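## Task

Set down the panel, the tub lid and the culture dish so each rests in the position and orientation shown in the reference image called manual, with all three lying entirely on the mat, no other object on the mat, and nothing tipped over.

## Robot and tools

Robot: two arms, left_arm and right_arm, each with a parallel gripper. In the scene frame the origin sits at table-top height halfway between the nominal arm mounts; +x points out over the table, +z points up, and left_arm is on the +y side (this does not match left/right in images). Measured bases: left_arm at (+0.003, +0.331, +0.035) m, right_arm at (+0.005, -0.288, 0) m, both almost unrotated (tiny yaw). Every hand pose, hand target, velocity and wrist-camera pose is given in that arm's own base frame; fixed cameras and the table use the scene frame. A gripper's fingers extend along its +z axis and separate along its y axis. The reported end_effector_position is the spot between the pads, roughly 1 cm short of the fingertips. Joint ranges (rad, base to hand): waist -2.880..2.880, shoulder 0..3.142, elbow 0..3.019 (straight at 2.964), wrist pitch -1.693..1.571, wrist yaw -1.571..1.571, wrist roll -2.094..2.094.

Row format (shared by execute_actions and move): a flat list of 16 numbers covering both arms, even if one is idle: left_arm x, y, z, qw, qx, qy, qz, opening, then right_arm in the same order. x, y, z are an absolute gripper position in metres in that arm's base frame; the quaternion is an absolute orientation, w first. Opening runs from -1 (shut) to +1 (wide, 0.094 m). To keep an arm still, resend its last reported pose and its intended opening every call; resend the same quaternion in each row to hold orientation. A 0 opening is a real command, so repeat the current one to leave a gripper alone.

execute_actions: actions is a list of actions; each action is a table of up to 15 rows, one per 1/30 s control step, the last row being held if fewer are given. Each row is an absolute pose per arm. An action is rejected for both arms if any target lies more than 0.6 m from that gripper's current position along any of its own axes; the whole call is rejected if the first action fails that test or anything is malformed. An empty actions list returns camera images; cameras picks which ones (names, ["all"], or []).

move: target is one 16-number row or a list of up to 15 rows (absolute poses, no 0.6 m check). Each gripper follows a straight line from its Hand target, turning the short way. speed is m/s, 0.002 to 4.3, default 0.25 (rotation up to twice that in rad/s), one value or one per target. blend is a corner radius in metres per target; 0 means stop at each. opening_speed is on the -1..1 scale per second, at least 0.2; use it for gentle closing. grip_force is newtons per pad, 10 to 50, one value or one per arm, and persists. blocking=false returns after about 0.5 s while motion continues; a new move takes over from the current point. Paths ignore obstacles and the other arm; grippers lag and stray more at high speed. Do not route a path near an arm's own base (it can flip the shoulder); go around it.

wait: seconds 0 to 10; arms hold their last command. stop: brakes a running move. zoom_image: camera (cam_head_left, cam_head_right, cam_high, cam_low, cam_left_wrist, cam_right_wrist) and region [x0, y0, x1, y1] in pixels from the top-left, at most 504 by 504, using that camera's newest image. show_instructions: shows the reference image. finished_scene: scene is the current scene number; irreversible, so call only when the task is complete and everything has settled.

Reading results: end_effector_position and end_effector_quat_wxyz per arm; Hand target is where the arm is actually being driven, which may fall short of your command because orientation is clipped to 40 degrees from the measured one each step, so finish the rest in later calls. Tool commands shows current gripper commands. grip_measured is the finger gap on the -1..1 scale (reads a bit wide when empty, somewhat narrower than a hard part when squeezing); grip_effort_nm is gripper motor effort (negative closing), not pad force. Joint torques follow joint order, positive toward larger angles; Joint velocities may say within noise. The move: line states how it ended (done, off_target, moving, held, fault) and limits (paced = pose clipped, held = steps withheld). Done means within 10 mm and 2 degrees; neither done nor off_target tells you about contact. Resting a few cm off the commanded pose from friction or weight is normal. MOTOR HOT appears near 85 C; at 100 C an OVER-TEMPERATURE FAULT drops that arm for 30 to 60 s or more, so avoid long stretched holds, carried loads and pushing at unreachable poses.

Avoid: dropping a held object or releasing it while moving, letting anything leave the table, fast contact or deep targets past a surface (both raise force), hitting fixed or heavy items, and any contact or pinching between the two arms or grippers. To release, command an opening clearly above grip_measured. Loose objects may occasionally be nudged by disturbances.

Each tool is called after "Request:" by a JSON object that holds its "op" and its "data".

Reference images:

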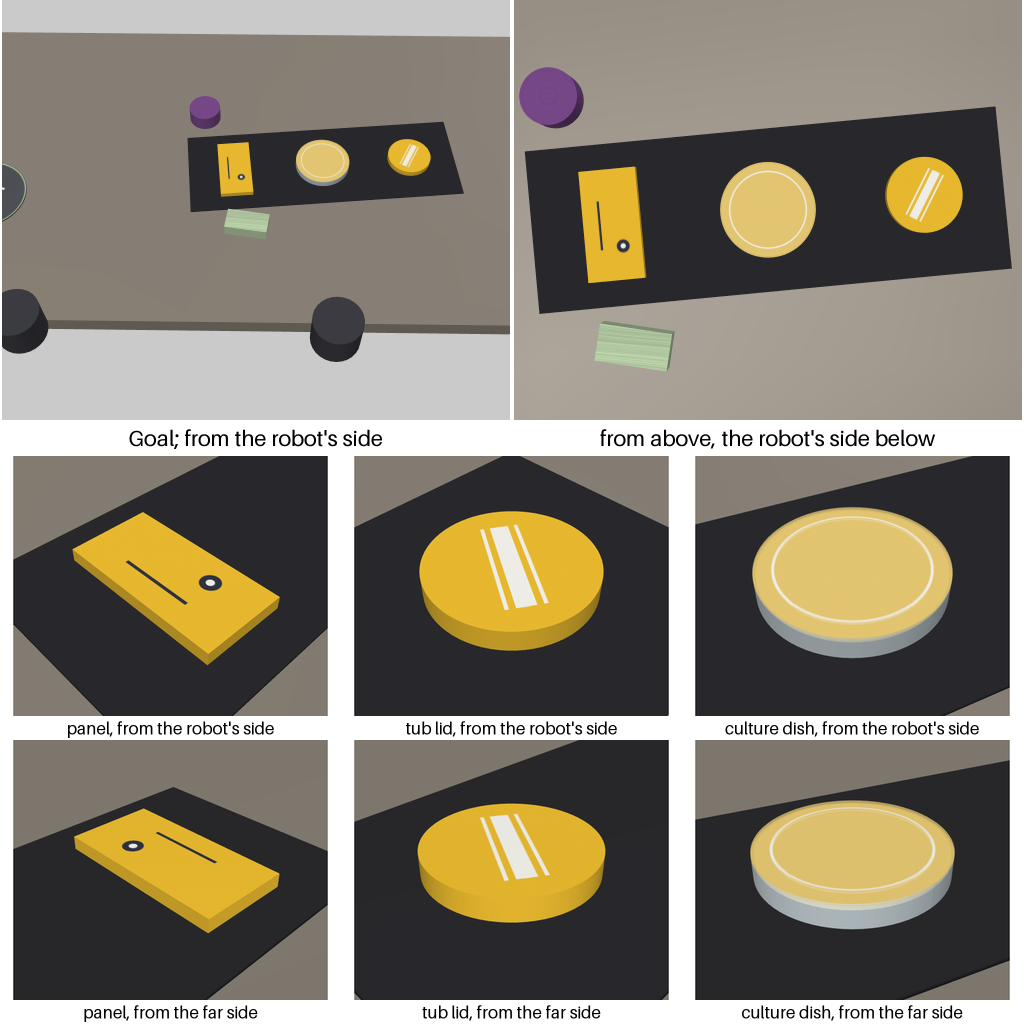

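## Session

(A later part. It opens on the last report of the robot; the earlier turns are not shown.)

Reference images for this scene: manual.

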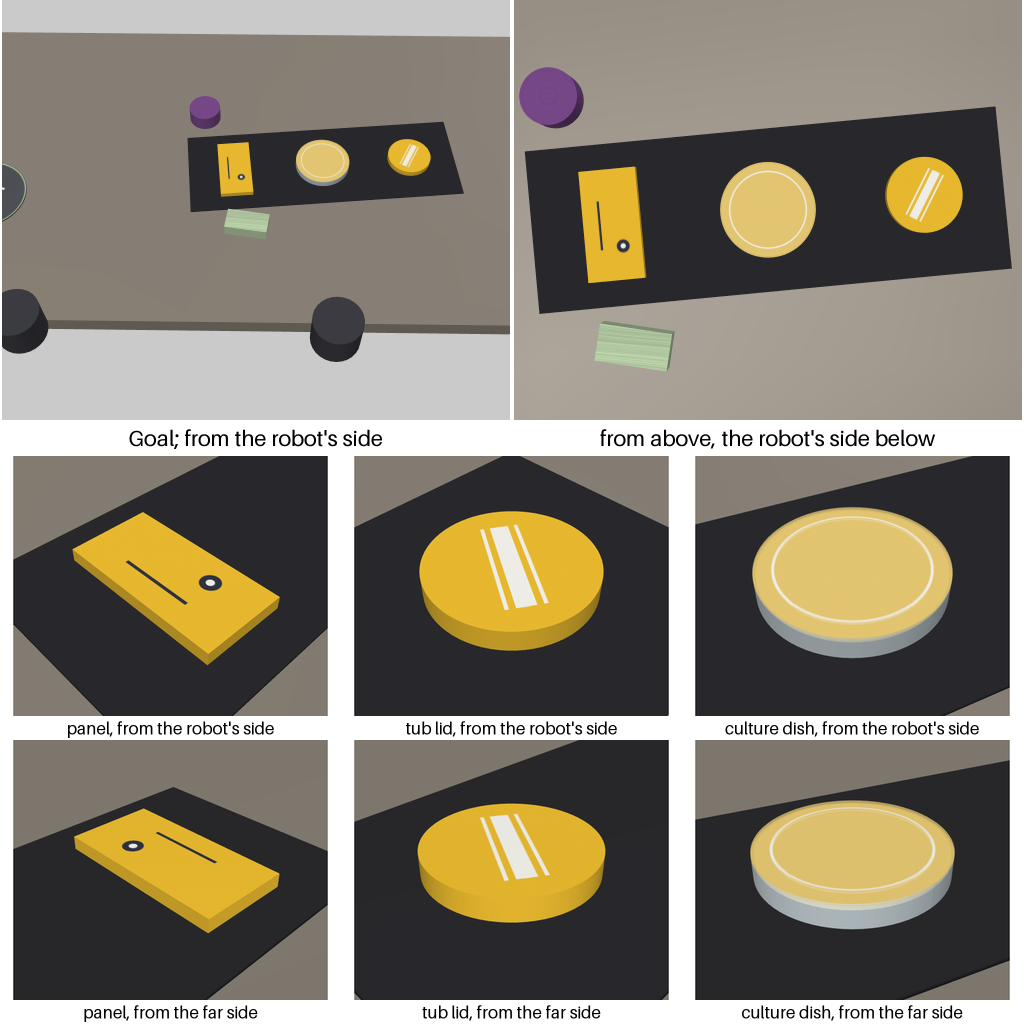

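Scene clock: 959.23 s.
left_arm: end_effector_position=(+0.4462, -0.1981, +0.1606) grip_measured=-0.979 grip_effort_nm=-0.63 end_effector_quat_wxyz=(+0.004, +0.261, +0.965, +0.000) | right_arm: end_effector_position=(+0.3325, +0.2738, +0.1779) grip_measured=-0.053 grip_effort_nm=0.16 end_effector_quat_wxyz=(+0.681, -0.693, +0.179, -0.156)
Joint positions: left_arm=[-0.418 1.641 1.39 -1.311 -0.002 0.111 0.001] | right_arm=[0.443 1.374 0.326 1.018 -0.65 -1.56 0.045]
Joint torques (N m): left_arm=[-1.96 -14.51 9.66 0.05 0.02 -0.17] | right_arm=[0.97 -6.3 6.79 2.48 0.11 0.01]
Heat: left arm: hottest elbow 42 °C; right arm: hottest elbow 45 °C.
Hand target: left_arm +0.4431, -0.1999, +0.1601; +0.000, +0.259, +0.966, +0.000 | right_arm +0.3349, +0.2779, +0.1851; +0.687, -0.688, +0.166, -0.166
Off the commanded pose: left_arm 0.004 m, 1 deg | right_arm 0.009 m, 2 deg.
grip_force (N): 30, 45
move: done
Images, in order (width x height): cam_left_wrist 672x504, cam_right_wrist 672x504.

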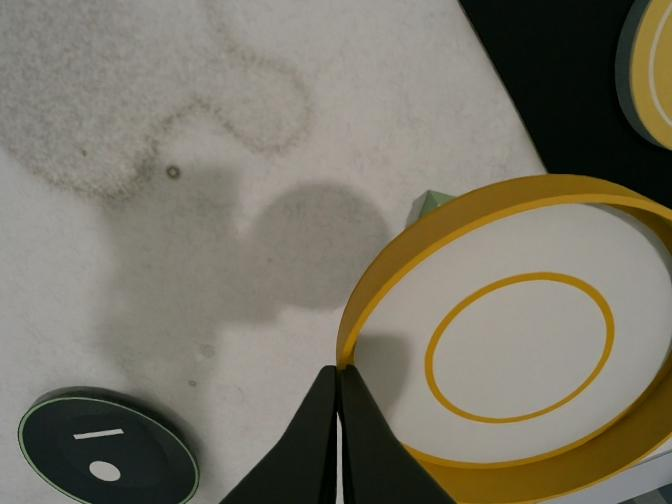

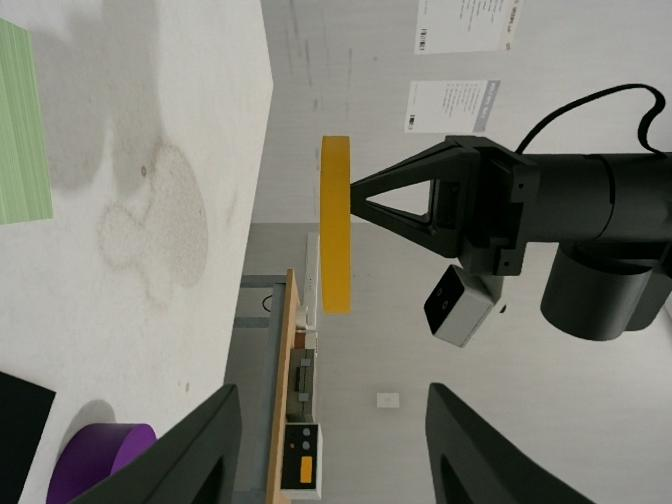

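Request:
{"op": "move", "data": {"target": [0.443,-0.20,0.16,0,0.2588,0.9659,0,-0.98,0.3975,0.367,0.1885,0.6874,-0.6874,0.1657,-0.1657,-0.05], "speed": 0.1, "cameras": ["cam_right_wrist"]}}

Scene clock: 969.80 s.
left_arm: end_effector_position=(+0.4462, -0.1981, +0.1606) grip_measured=-0.980 grip_effort_nm=-0.66 end_effector_quat_wxyz=(+0.004, +0.261, +0.965, +0.000) | right_arm: end_effector_position=(+0.3872, +0.3563, +0.1767) grip_measured=-0.053 grip_effort_nm=0.15 end_effector_quat_wxyz=(+0.682, -0.692, +0.177, -0.158)
Joint positions: left_arm=[-0.418 1.641 1.39 -1.311 -0.002 0.11 0.001] | right_arm=[0.582 1.583 0.56 0.999 -0.511 -1.56 0.045]
Joint torques (N m): left_arm=[-1.96 -14.51 9.65 0.05 0.01 -0.18] | right_arm=[1.03 -10.17 9.26 1.17 0.11 0.01]
Heat: left arm: hottest elbow 42 °C; right arm: hottest elbow 45 °C.
Hand target: left_arm +0.4431, -0.1999, +0.1601; +0.000, +0.259, +0.966, +0.000 | right_arm +0.3967, +0.3665, +0.1887; +0.688, -0.687, +0.166, -0.166
Off the commanded pose: left_arm 0.004 m, 1 deg | right_arm 0.019 m, 2 deg.
grip_force (N): 30, 45
move: off_target (right_arm)
Images, in order (width x height): cam_right_wrist 672x504.

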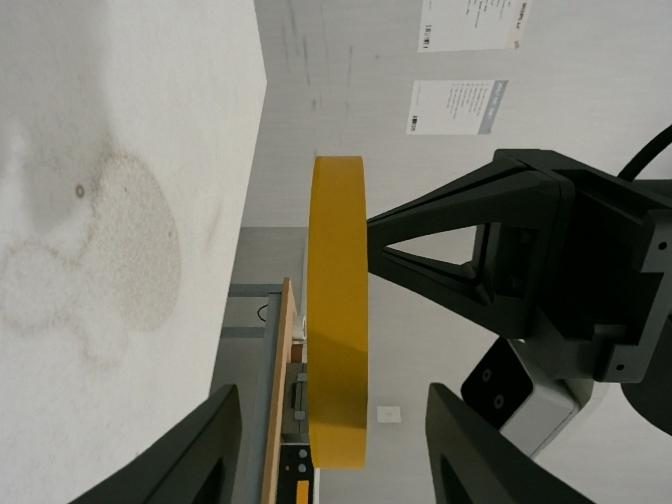

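Request:
{"op": "move", "data": {"target": [[0.443,-0.20,0.16,0,0.2588,0.9659,0,-0.98,0.4065,0.3735,0.1885,0.6874,-0.6874,0.1657,-0.1657,-0.05],[0.443,-0.20,0.16,0,0.2588,0.9659,0,-0.98,0.4065,0.3735,0.1885,0.6874,-0.6874,0.1657,-0.1657,-0.88]], "speed": 0.08, "opening_speed": 0.7, "cameras": ["cam_right_wrist","cam_left_wrist"]}}

Scene clock: 982.33 s.
left_arm: end_effector_position=(+0.4462, -0.1981, +0.1606) grip_measured=-0.977 grip_effort_nm=-0.58 end_effector_quat_wxyz=(+0.004, +0.261, +0.965, +0.000) | right_arm: end_effector_position=(+0.3967, +0.3623, +0.1761) grip_measured=-0.721 grip_effort_nm=-0.87 end_effector_quat_wxyz=(+0.681, -0.692, +0.177, -0.158)
Joint positions: left_arm=[-0.418 1.641 1.39 -1.311 -0.002 0.11 0.001] | right_arm=[0.582 1.607 0.591 0.991 -0.51 -1.56 0.013]
Joint torques (N m): left_arm=[-1.96 -14.39 9.63 0.05 0.01 -0.19] | right_arm=[1.08 -10.81 9.39 1.18 0.1 0.01]
Heat: left arm: hottest elbow 42 °C; right arm: hottest elbow 47 °C.
Hand target: left_arm +0.4431, -0.1999, +0.1601; +0.000, +0.259, +0.966, +0.000 | right_arm +0.4058, +0.3730, +0.1888; +0.688, -0.687, +0.166, -0.166
Off the commanded pose: left_arm 0.004 m, 1 deg | right_arm 0.019 m, 2 deg.
grip_force (N): 30, 45
move: off_target (right_arm); target 2's new opening was sent with right_arm's hand 0.019 m and 2 deg from that target
Images, in order (width x height): cam_left_wrist 672x504, cam_right_wrist 672x504.

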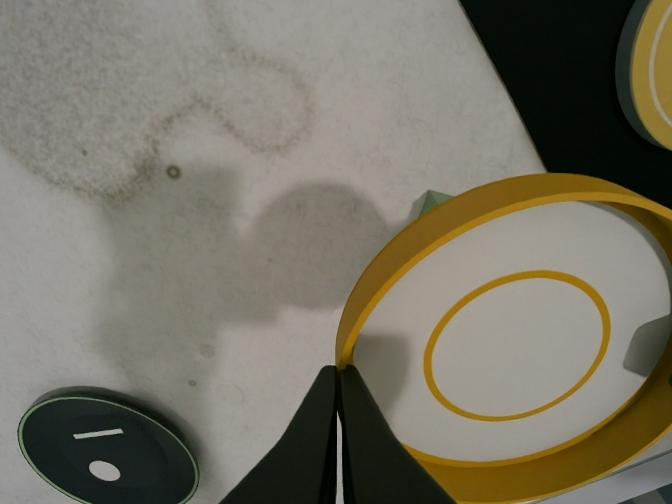

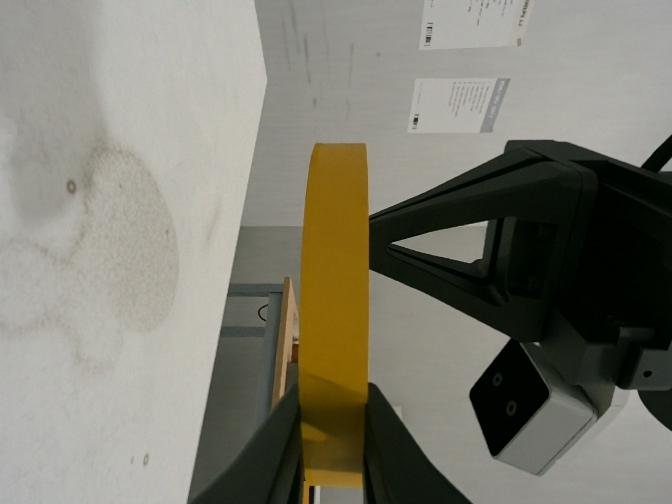

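Request:
{"op": "move", "data": {"target": [[0.443,-0.20,0.16,0,0.2588,0.9659,0,-0.7,0.4065,0.3735,0.1885,0.6874,-0.6874,0.1657,-0.1657,-0.88],[0.443,-0.20,0.22,0,0.2588,0.9659,0,-0.7,0.4065,0.3735,0.1885,0.6874,-0.6874,0.1657,-0.1657,-0.88],[0.35,-0.05,0.24,0,0,1,0,-0.7,0.40,0.34,0.23,0.6874,-0.6874,0.1657,-0.1657,-0.88],[0.34,-0.05,0.22,0,0,1,0,-1,0.40,0.22,0.24,0.6409,-0.2988,0.6409,0.2988,-0.88],[0.34,-0.05,0.2,0,-0.2,0.98,0,-1,0.40,0.12,0.2,0.2105,0.2695,0.7406,0.5784,-0.88]], "speed": [0.1,0.1,0.25,0.5,0.5], "blend": [0,0.01,0.03,0.03,0], "cameras": ["cam_right_wrist","cam_high"]}}

Scene clock: 1000.47 s.
left_arm: end_effector_position=(+0.3384, -0.0514, +0.2007) grip_measured=-0.993 grip_effort_nm=-0.40 end_effector_quat_wxyz=(-0.003, -0.192, +0.981, +0.002) | right_arm: end_effector_position=(+0.3809, +0.1229, +0.1716) grip_measured=-0.722 grip_effort_nm=-0.92 end_effector_quat_wxyz=(+0.192, +0.279, +0.748, +0.570)
Joint positions: left_arm=[-0.15 1.251 1.086 -1.413 -0.001 -0.537 0] | right_arm=[-0.024 1.126 0.411 0.275 -0.865 1.26 0.013]
Joint torques (N m): left_arm=[-1.2 -8.23 9.7 0.66 -0.07 -0.19] | right_arm=[0.03 -6.36 12.37 1.09 -0.26 0.07]
Heat: left arm: hottest elbow 42 °C; right arm: hottest elbow 46 °C.
Hand target: left_arm +0.3399, -0.0499, +0.2000; +0.000, -0.200, +0.980, +0.000 | right_arm +0.3982, +0.1198, +0.2002; +0.211, +0.269, +0.741, +0.579
Off the commanded pose: left_arm 0.002 m, 1 deg | right_arm 0.034 m, 3 deg.
grip_force (N): 30, 45
move: off_target (right_arm); blend cut to 0 m at target 4
Images, in order (width x height): cam_high 672x504, cam_right_wrist 672x504.

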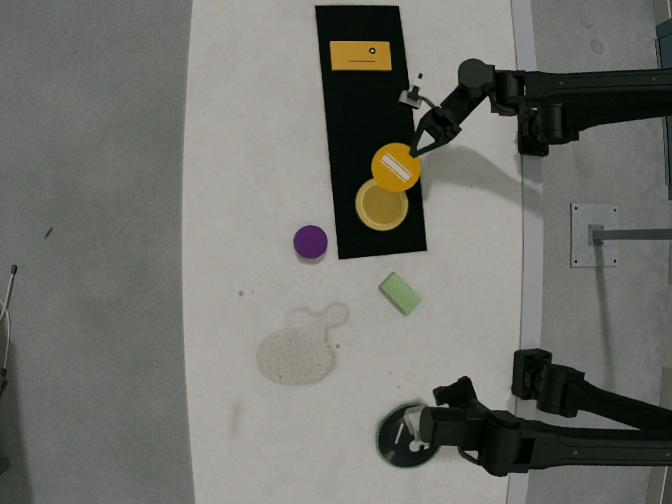

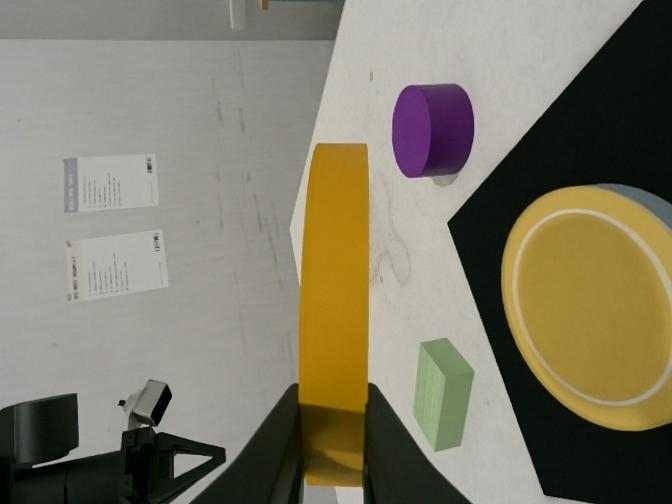

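Request:
{"op": "zoom_image", "data": {"camera": "cam_high", "region": [340, 120, 460, 240]}}

Scaled by 4.200 from the camera's 672x504 image, which has a finer 960x720 frame.

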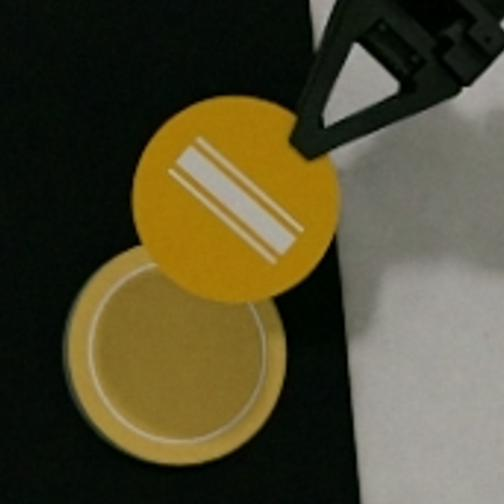

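Request:
{"op": "move", "data": {"target": [[0.34,-0.05,0.2,0,-0.2,0.98,0,-1,0.43,0.04,0.19,0.1541,0.1973,0.763,0.596,-0.88],[0.34,-0.05,0.2,0,-0.2,0.98,0,-1,0.444,0.005,0.085,0.1541,0.1973,0.763,0.596,-0.88]], "speed": 0.25, "blend": [0.03,0], "cameras": ["cam_high","cam_right_wrist"]}}

Scene clock: 1017.33 s.
left_arm: end_effector_position=(+0.3384, -0.0514, +0.2007) grip_measured=-0.993 grip_effort_nm=-0.40 end_effector_quat_wxyz=(-0.003, -0.192, +0.981, +0.002) | right_arm: end_effector_position=(+0.4288, +0.0126, +0.0736) grip_measured=-0.722 grip_effort_nm=-0.92 end_effector_quat_wxyz=(+0.138, +0.211, +0.761, +0.598)
Joint positions: left_arm=[-0.15 1.251 1.086 -1.413 -0.001 -0.537 0] | right_arm=[-0.37 1.673 0.694 -0.131 -1.291 0.52 0.013]
Joint torques (N m): left_arm=[-1.14 -8.23 9.72 0.68 -0.06 -0.19] | right_arm=[0.21 -11.87 8.72 0.35 -0.61 -0.11]
Heat: left arm: hottest elbow 42 °C; right arm: hottest elbow 47 °C.
Hand target: left_arm +0.3399, -0.0499, +0.2000; +0.000, -0.200, +0.980, +0.000 | right_arm +0.4433, +0.0052, +0.0852; +0.155, +0.198, +0.763, +0.596
Off the commanded pose: left_arm 0.002 m, 1 deg | right_arm 0.020 m, 2 deg.
grip_force (N): 30, 45
move: off_target (right_arm)
Images, in order (width x height): cam_high 672x504, cam_right_wrist 672x504.

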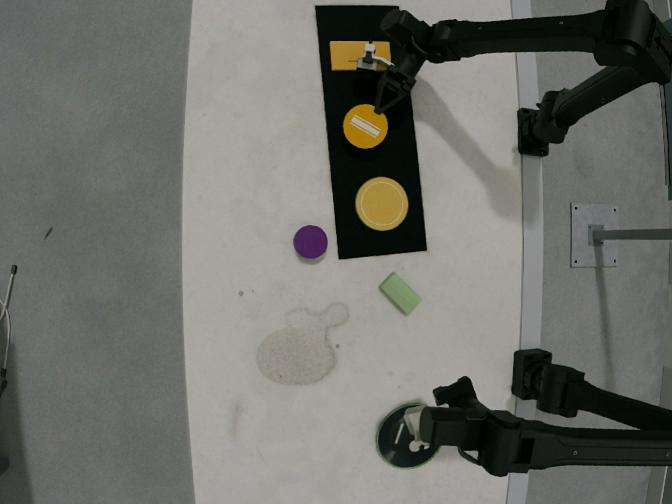

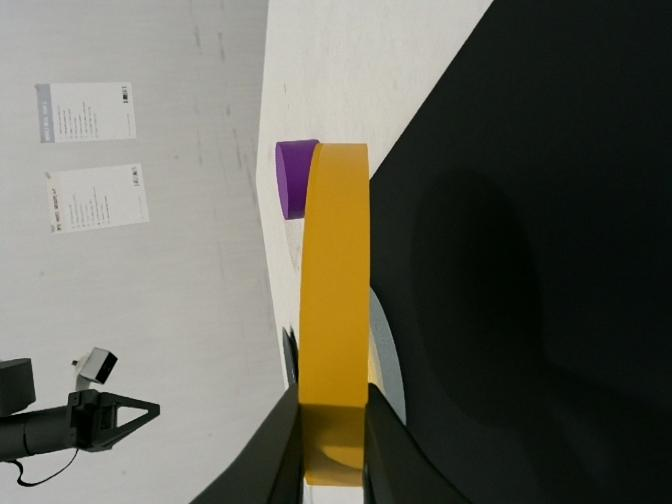

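Request:
{"op": "move", "data": {"target": [[0.34,-0.05,0.2,0,-0.2,0.98,0,-1,0.437,0.01,0.05,0.1541,0.1973,0.763,0.596,-0.88],[0.34,-0.05,0.2,0,-0.2,0.98,0,-1,0.437,0.01,0.036,0.1541,0.1973,0.763,0.596,-0.88]], "speed": [0.1,0.04], "blend": [0.01,0], "cameras": ["cam_high","cam_right_wrist"]}}

Scene clock: 1026.20 s.
left_arm: end_effector_position=(+0.3384, -0.0514, +0.2007) grip_measured=-0.993 grip_effort_nm=-0.40 end_effector_quat_wxyz=(-0.003, -0.192, +0.981, +0.002) | right_arm: end_effector_position=(+0.4354, +0.0102, +0.0393) grip_measured=-0.722 grip_effort_nm=-0.92 end_effector_quat_wxyz=(+0.151, +0.199, +0.762, +0.597)
Joint positions: left_arm=[-0.15 1.251 1.086 -1.413 -0.001 -0.537 0] | right_arm=[-0.37 1.787 0.694 0.013 -1.294 0.514 0.013]
Joint torques (N m): left_arm=[-1.2 -8.23 9.69 0.69 -0.07 -0.19] | right_arm=[0.62 -11.46 4.97 1.48 -0.38 -0.01]
Heat: left arm: hottest elbow 42 °C; right arm: hottest elbow 48 °C.
Hand target: left_arm +0.3399, -0.0499, +0.2000; +0.000, -0.200, +0.980, +0.000 | right_arm +0.4369, +0.0101, +0.0360; +0.154, +0.197, +0.763, +0.596
Off the commanded pose: left_arm 0.002 m, 1 deg | right_arm 0.004 m, 0 deg.
grip_force (N): 30, 45
move: done; blend cut to 0.007 m at target 1
Images, in order (width x height): cam_high 672x504, cam_right_wrist 672x504.

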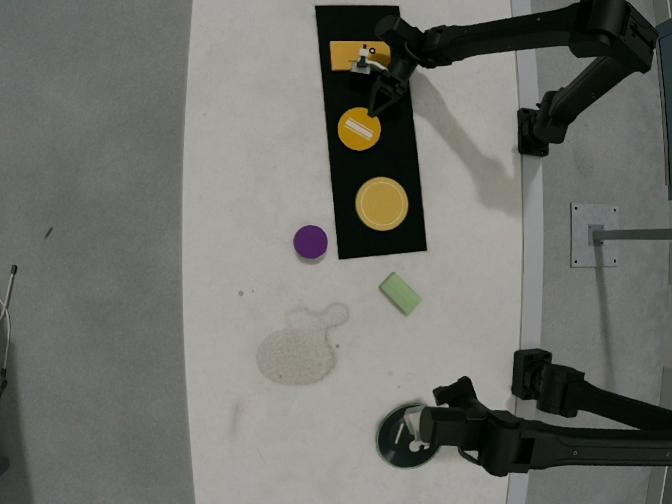

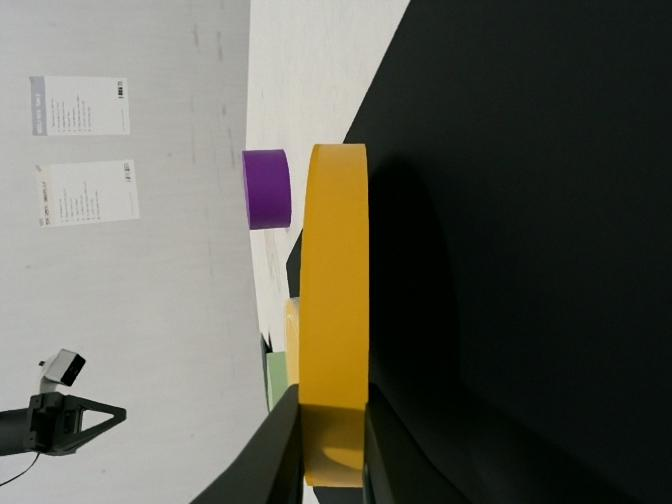

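Request:
{"op": "move", "data": {"target": [[0.42,-0.35,0.17,0,-0.407,0.9135,0,-1,0.424,0.012,0.042,0.1541,0.1973,0.763,0.596,-0.88],[0.465,-0.57,0.11,0,-0.407,0.9135,0,-1,0.424,0.012,0.042,0.1541,0.1973,0.763,0.596,-0.88]], "speed": 0.25, "blend": [0.05,0], "cameras": ["cam_high","cam_left_wrist"]}}

Scene clock: 1042.30 s.
left_arm: end_effector_position=(+0.4585, -0.5631, +0.1065) grip_measured=-0.993 grip_effort_nm=-0.40 end_effector_quat_wxyz=(-0.004, -0.402, +0.915, +0.009) | right_arm: end_effector_position=(+0.4251, +0.0144, +0.0386) grip_measured=-0.722 grip_effort_nm=-0.92 end_effector_quat_wxyz=(+0.147, +0.200, +0.761, +0.599)
Joint positions: left_arm=[-0.886 2.414 2.473 -1.65 0.003 -1.714 0] | right_arm=[-0.37 1.774 0.667 0.013 -1.298 0.509 0.013]
Joint torques (N m): left_arm=[-1.67 -23.18 14.23 -0.06 -0.28 -0.19] | right_arm=[0.09 -13.27 4.4 0.58 -0.37 -0.14]
Heat: left arm: hottest elbow 42 °C; right arm: hottest elbow 47 °C.
Hand target: left_arm +0.4645, -0.5696, +0.1100; +0.000, -0.407, +0.914, -0.001 | right_arm +0.4241, +0.0121, +0.0420; +0.154, +0.197, +0.763, +0.596
Off the commanded pose: left_arm 0.010 m, 1 deg | right_arm 0.004 m, 1 deg.
grip_force (N): 30, 45
move: done
Images, in order (width x height): cam_high 672x504, cam_left_wrist 672x504.

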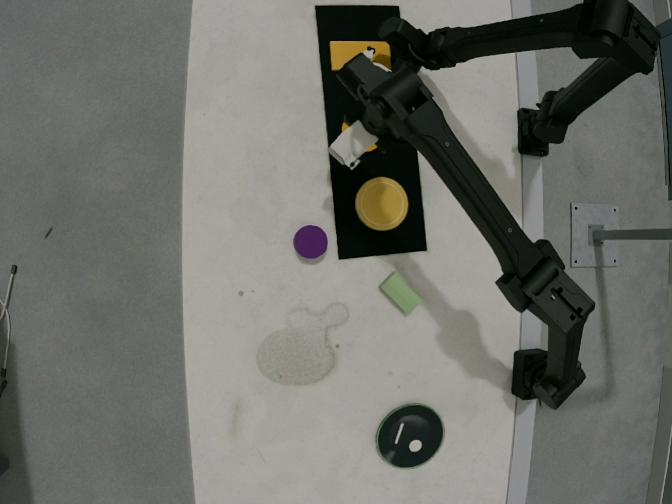

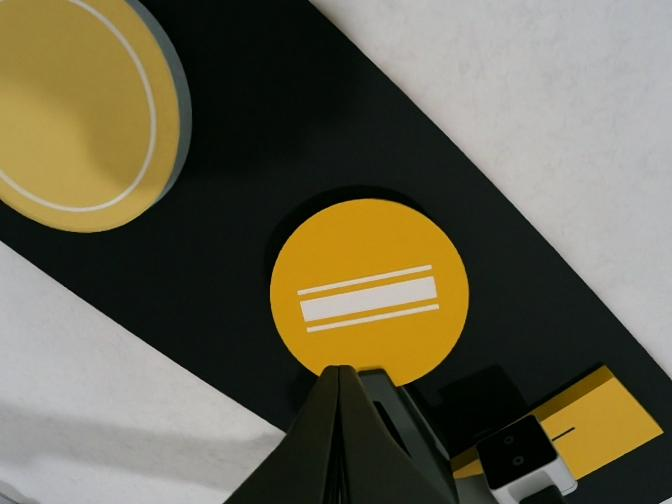

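Request:
{"op": "move", "data": {"target": [[0.4645,-0.57,0.11,0,-0.407,0.9135,0,-1,0.424,0.012,0.033,0.1541,0.1973,0.763,0.596,-0.88],[0.46,-0.597,0.06,0,-0.407,0.9135,0,-1,0.424,0.012,0.033,0.1541,0.1973,0.763,0.596,-0.15]], "speed": [0.05,0.15], "opening_speed": 0.8, "cameras": ["cam_right_wrist","cam_left_wrist"]}}

Scene clock: 1054.73 s.
left_arm: end_effector_position=(+0.4573, -0.5863, +0.0532) grip_measured=-0.993 grip_effort_nm=-0.39 end_effector_quat_wxyz=(-0.005, -0.405, +0.914, +0.012) | right_arm: end_effector_position=(+0.4232, +0.0151, +0.0353) grip_measured=-0.153 grip_effort_nm=0.16 end_effector_quat_wxyz=(+0.145, +0.201, +0.762, +0.598)
Joint positions: left_arm=[-0.907 2.514 2.522 -1.605 0.003 -1.742 0] | right_arm=[-0.37 1.78 0.663 0.015 -1.296 0.504 0.04]
Joint torques (N m): left_arm=[-2.08 -24.41 14.2 -0.03 -0.28 -0.2] | right_arm=[0.09 -11.4 4.63 1.46 -0.45 -0.13]
Heat: left arm: hottest elbow 43 °C; right arm: hottest elbow 46 °C.
Hand target: left_arm +0.4595, -0.5966, +0.0602; +0.000, -0.407, +0.913, -0.001 | right_arm +0.4240, +0.0121, +0.0331; +0.154, +0.197, +0.763, +0.596
Off the commanded pose: left_arm 0.013 m, 2 deg | right_arm 0.004 m, 1 deg.
grip_force (N): 30, 45
move: off_target (left_arm)
Images, in order (width x height): cam_left_wrist 672x504, cam_right_wrist 672x504.

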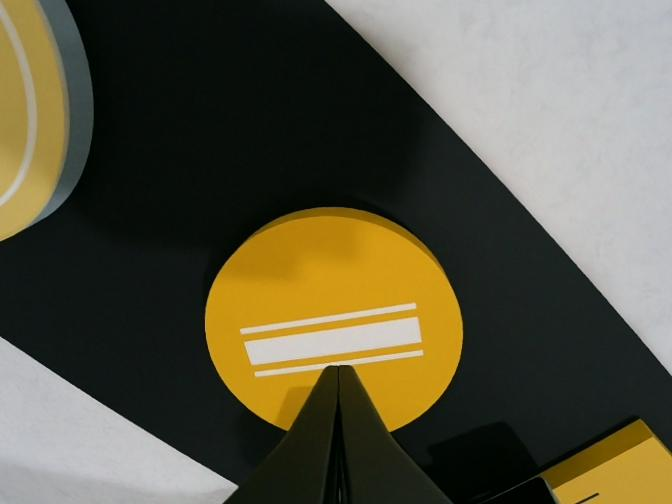

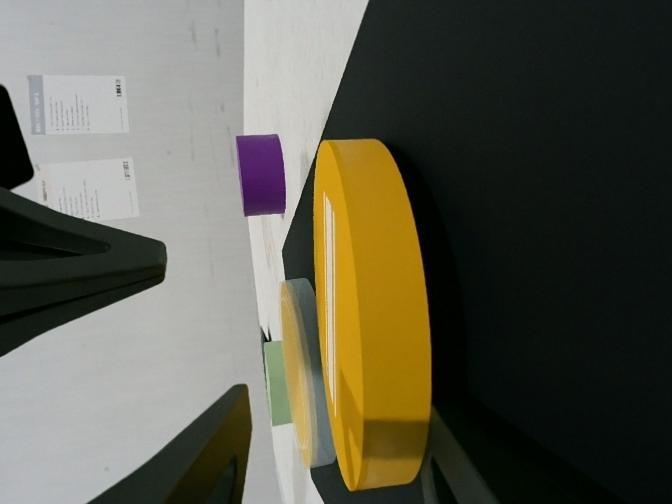

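Request:
{"op": "move", "data": {"target": [[0.46,-0.597,0.01,0,-0.407,0.9135,0,-1,0.424,0.012,0.033,0.1541,0.1973,0.763,0.596,-0.15],[0.46,-0.597,-0.028,0,-0.407,0.9135,0,-1,0.424,0.012,0.033,0.1541,0.1973,0.763,0.596,-0.15]], "speed": [0.1,0.05], "blend": [0.01,0], "cameras": ["cam_right_wrist","cam_left_wrist"]}}

Scene clock: 1060.97 s.
left_arm: end_effector_position=(+0.4661, -0.5974, +0.0018) grip_measured=-0.993 grip_effort_nm=-0.40 end_effector_quat_wxyz=(+0.003, -0.405, +0.914, -0.016) | right_arm: end_effector_position=(+0.4232, +0.0150, +0.0352) grip_measured=-0.152 grip_effort_nm=0.14 end_effector_quat_wxyz=(+0.145, +0.201, +0.762, +0.598)
Joint positions: left_arm=[-0.907 2.527 2.412 -1.424 0.003 -1.742 0] | right_arm=[-0.37 1.78 0.663 0.015 -1.295 0.504 0.04]
Joint torques (N m): left_arm=[-2.08 -23.06 8.96 0.9 -0.27 -0.18] | right_arm=[0.09 -11.46 4.62 1.47 -0.47 -0.14]
Heat: left arm: hottest elbow 44 °C; right arm: hottest elbow 45 °C.
Hand target: left_arm +0.4594, -0.5962, -0.0274; +0.000, -0.407, +0.914, +0.000 | right_arm +0.4240, +0.0121, +0.0331; +0.154, +0.197, +0.763, +0.596
Off the commanded pose: left_arm 0.030 m, 2 deg | right_arm 0.004 m, 1 deg.
grip_force (N): 30, 45
move: off_target (left_arm)
Images, in order (width x height): cam_left_wrist 672x504, cam_right_wrist 672x504.

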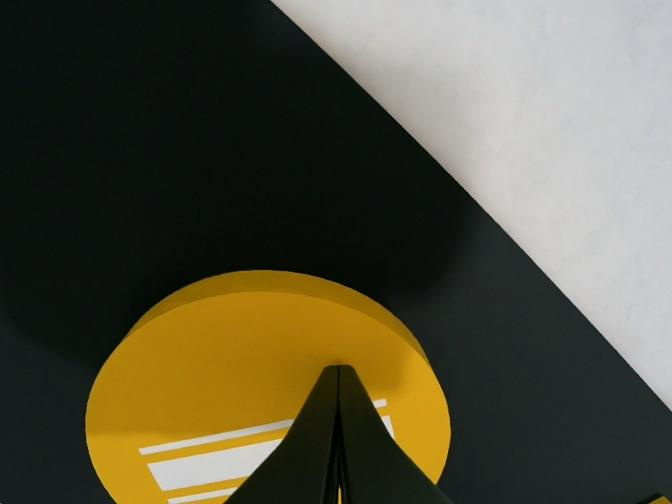

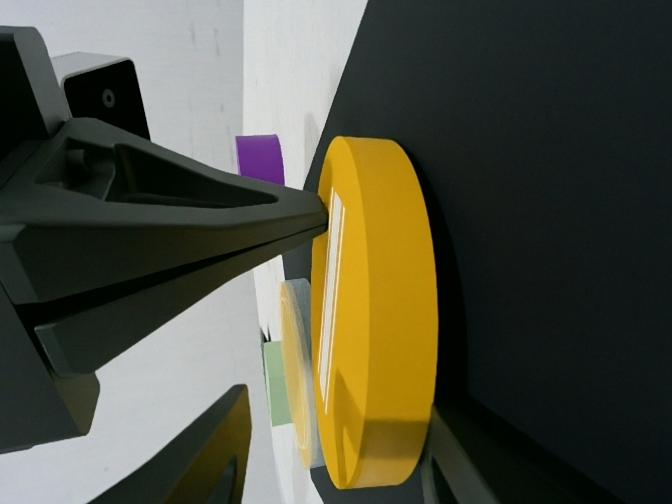

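Request:
{"op": "move", "data": {"target": [0.46,-0.597,-0.028,0,-0.407,0.9135,0,-1,0.401,-0.028,0.036,0.1541,0.1973,0.763,0.596,-0.15], "speed": 0.4, "cameras": ["cam_right_wrist","cam_left_wrist"]}}

Scene clock: 1068.40 s.
left_arm: end_effector_position=(+0.4667, -0.5979, +0.0001) grip_measured=-0.993 grip_effort_nm=-0.39 end_effector_quat_wxyz=(+0.003, -0.406, +0.914, -0.017) | right_arm: end_effector_position=(+0.3915, -0.0195, +0.0356) grip_measured=-0.152 grip_effort_nm=0.15 end_effector_quat_wxyz=(+0.147, +0.201, +0.761, +0.599)
Joint positions: left_arm=[-0.907 2.528 2.409 -1.417 0.002 -1.742 0] | right_arm=[-0.494 1.784 0.714 -0.48 -1.33 0.038 0.04]
Joint torques (N m): left_arm=[-2.14 -23 9.31 0.58 -0.24 -0.19] | right_arm=[-0.03 -10.81 6.78 -0.14 -0.43 -0.11]
Heat: left arm: hottest elbow 44 °C; right arm: hottest elbow 45 °C.
Hand target: left_arm +0.4595, -0.5964, -0.0276; +0.000, -0.407, +0.913, +0.000 | right_arm +0.4007, -0.0279, +0.0362; +0.155, +0.198, +0.763, +0.596
Off the commanded pose: left_arm 0.029 m, 2 deg | right_arm 0.013 m, 1 deg.
grip_force (N): 30, 45
move: off_target (left_arm, right_arm)
Images, in order (width x height): cam_left_wrist 672x504, cam_right_wrist 672x504.

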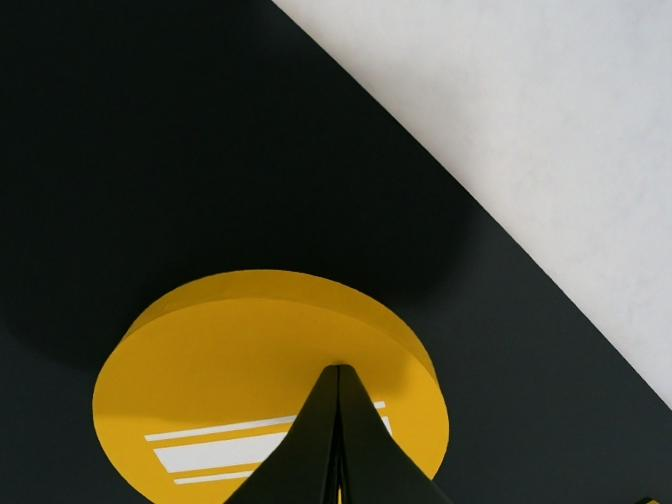

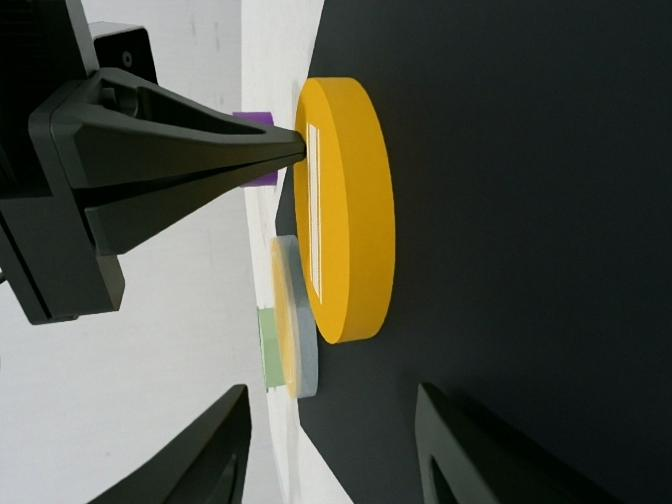

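Request:
{"op": "move", "data": {"target": [[0.458,-0.593,0.06,0,-0.407,0.9135,0,-1,0.401,-0.03,0.10,0.1541,0.1973,0.763,0.596,-0.15],[0.38,-0.30,0.18,0,-0.407,0.9135,0,-1,0.33,-0.03,0.16,0.1541,0.1973,0.763,0.596,-0.15]], "speed": [0.12,0.35], "blend": [0.01,0], "cameras": ["cam_high"]}}

Request:
{"op": "zoom_image", "data": {"camera": "cam_high", "region": [300, 0, 460, 270]}}

Scene clock: 1075.30 s.
left_arm: end_effector_position=(+0.3770, -0.3005, +0.1827) grip_measured=-0.993 grip_effort_nm=-0.40 end_effector_quat_wxyz=(+0.001, -0.409, +0.913, +0.001) | right_arm: end_effector_position=(+0.3231, -0.0224, +0.1546) grip_measured=-0.152 grip_effort_nm=0.15 end_effector_quat_wxyz=(+0.146, +0.202, +0.761, +0.599)
Joint positions: left_arm=[-0.673 1.619 1.422 -1.375 -0.003 -1.515 0] | right_arm=[-0.612 1.439 0.722 -1.282 -1.303 -0.423 0.04]
Joint torques (N m): left_arm=[-1.2 -13.68 9.74 0.58 -0.04 0.03] | right_arm=[-0.03 -7.94 8.39 -0.92 -0.48 -0.14]
Heat: left arm: hottest elbow 44 °C; right arm: hottest elbow 45 °C.
Hand target: left_arm +0.3800, -0.3000, +0.1801; +0.000, -0.407, +0.913, +0.000 | right_arm +0.3298, -0.0300, +0.1600; +0.155, +0.198, +0.763, +0.596
Off the commanded pose: left_arm 0.004 m, 0 deg | right_arm 0.012 m, 1 deg.
grip_force (N): 30, 45
move: off_target (right_arm)
Images, in order (width x height): cam_high 672x504.

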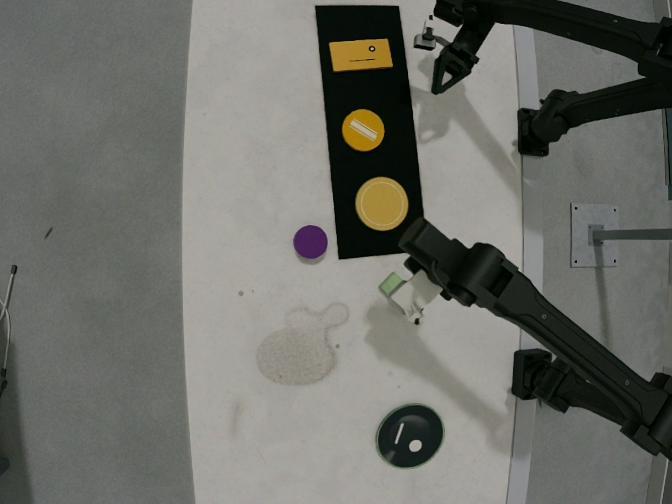

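Scaled by 1.867 from the camera's 672x504 image, which has a finer 960x720 frame.

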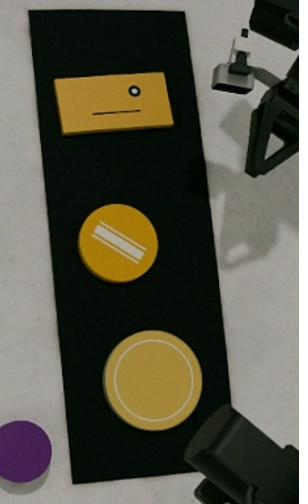

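Request:
{"op": "finished_scene", "data": {"scene": 2}}

The scene is finished: the task was done.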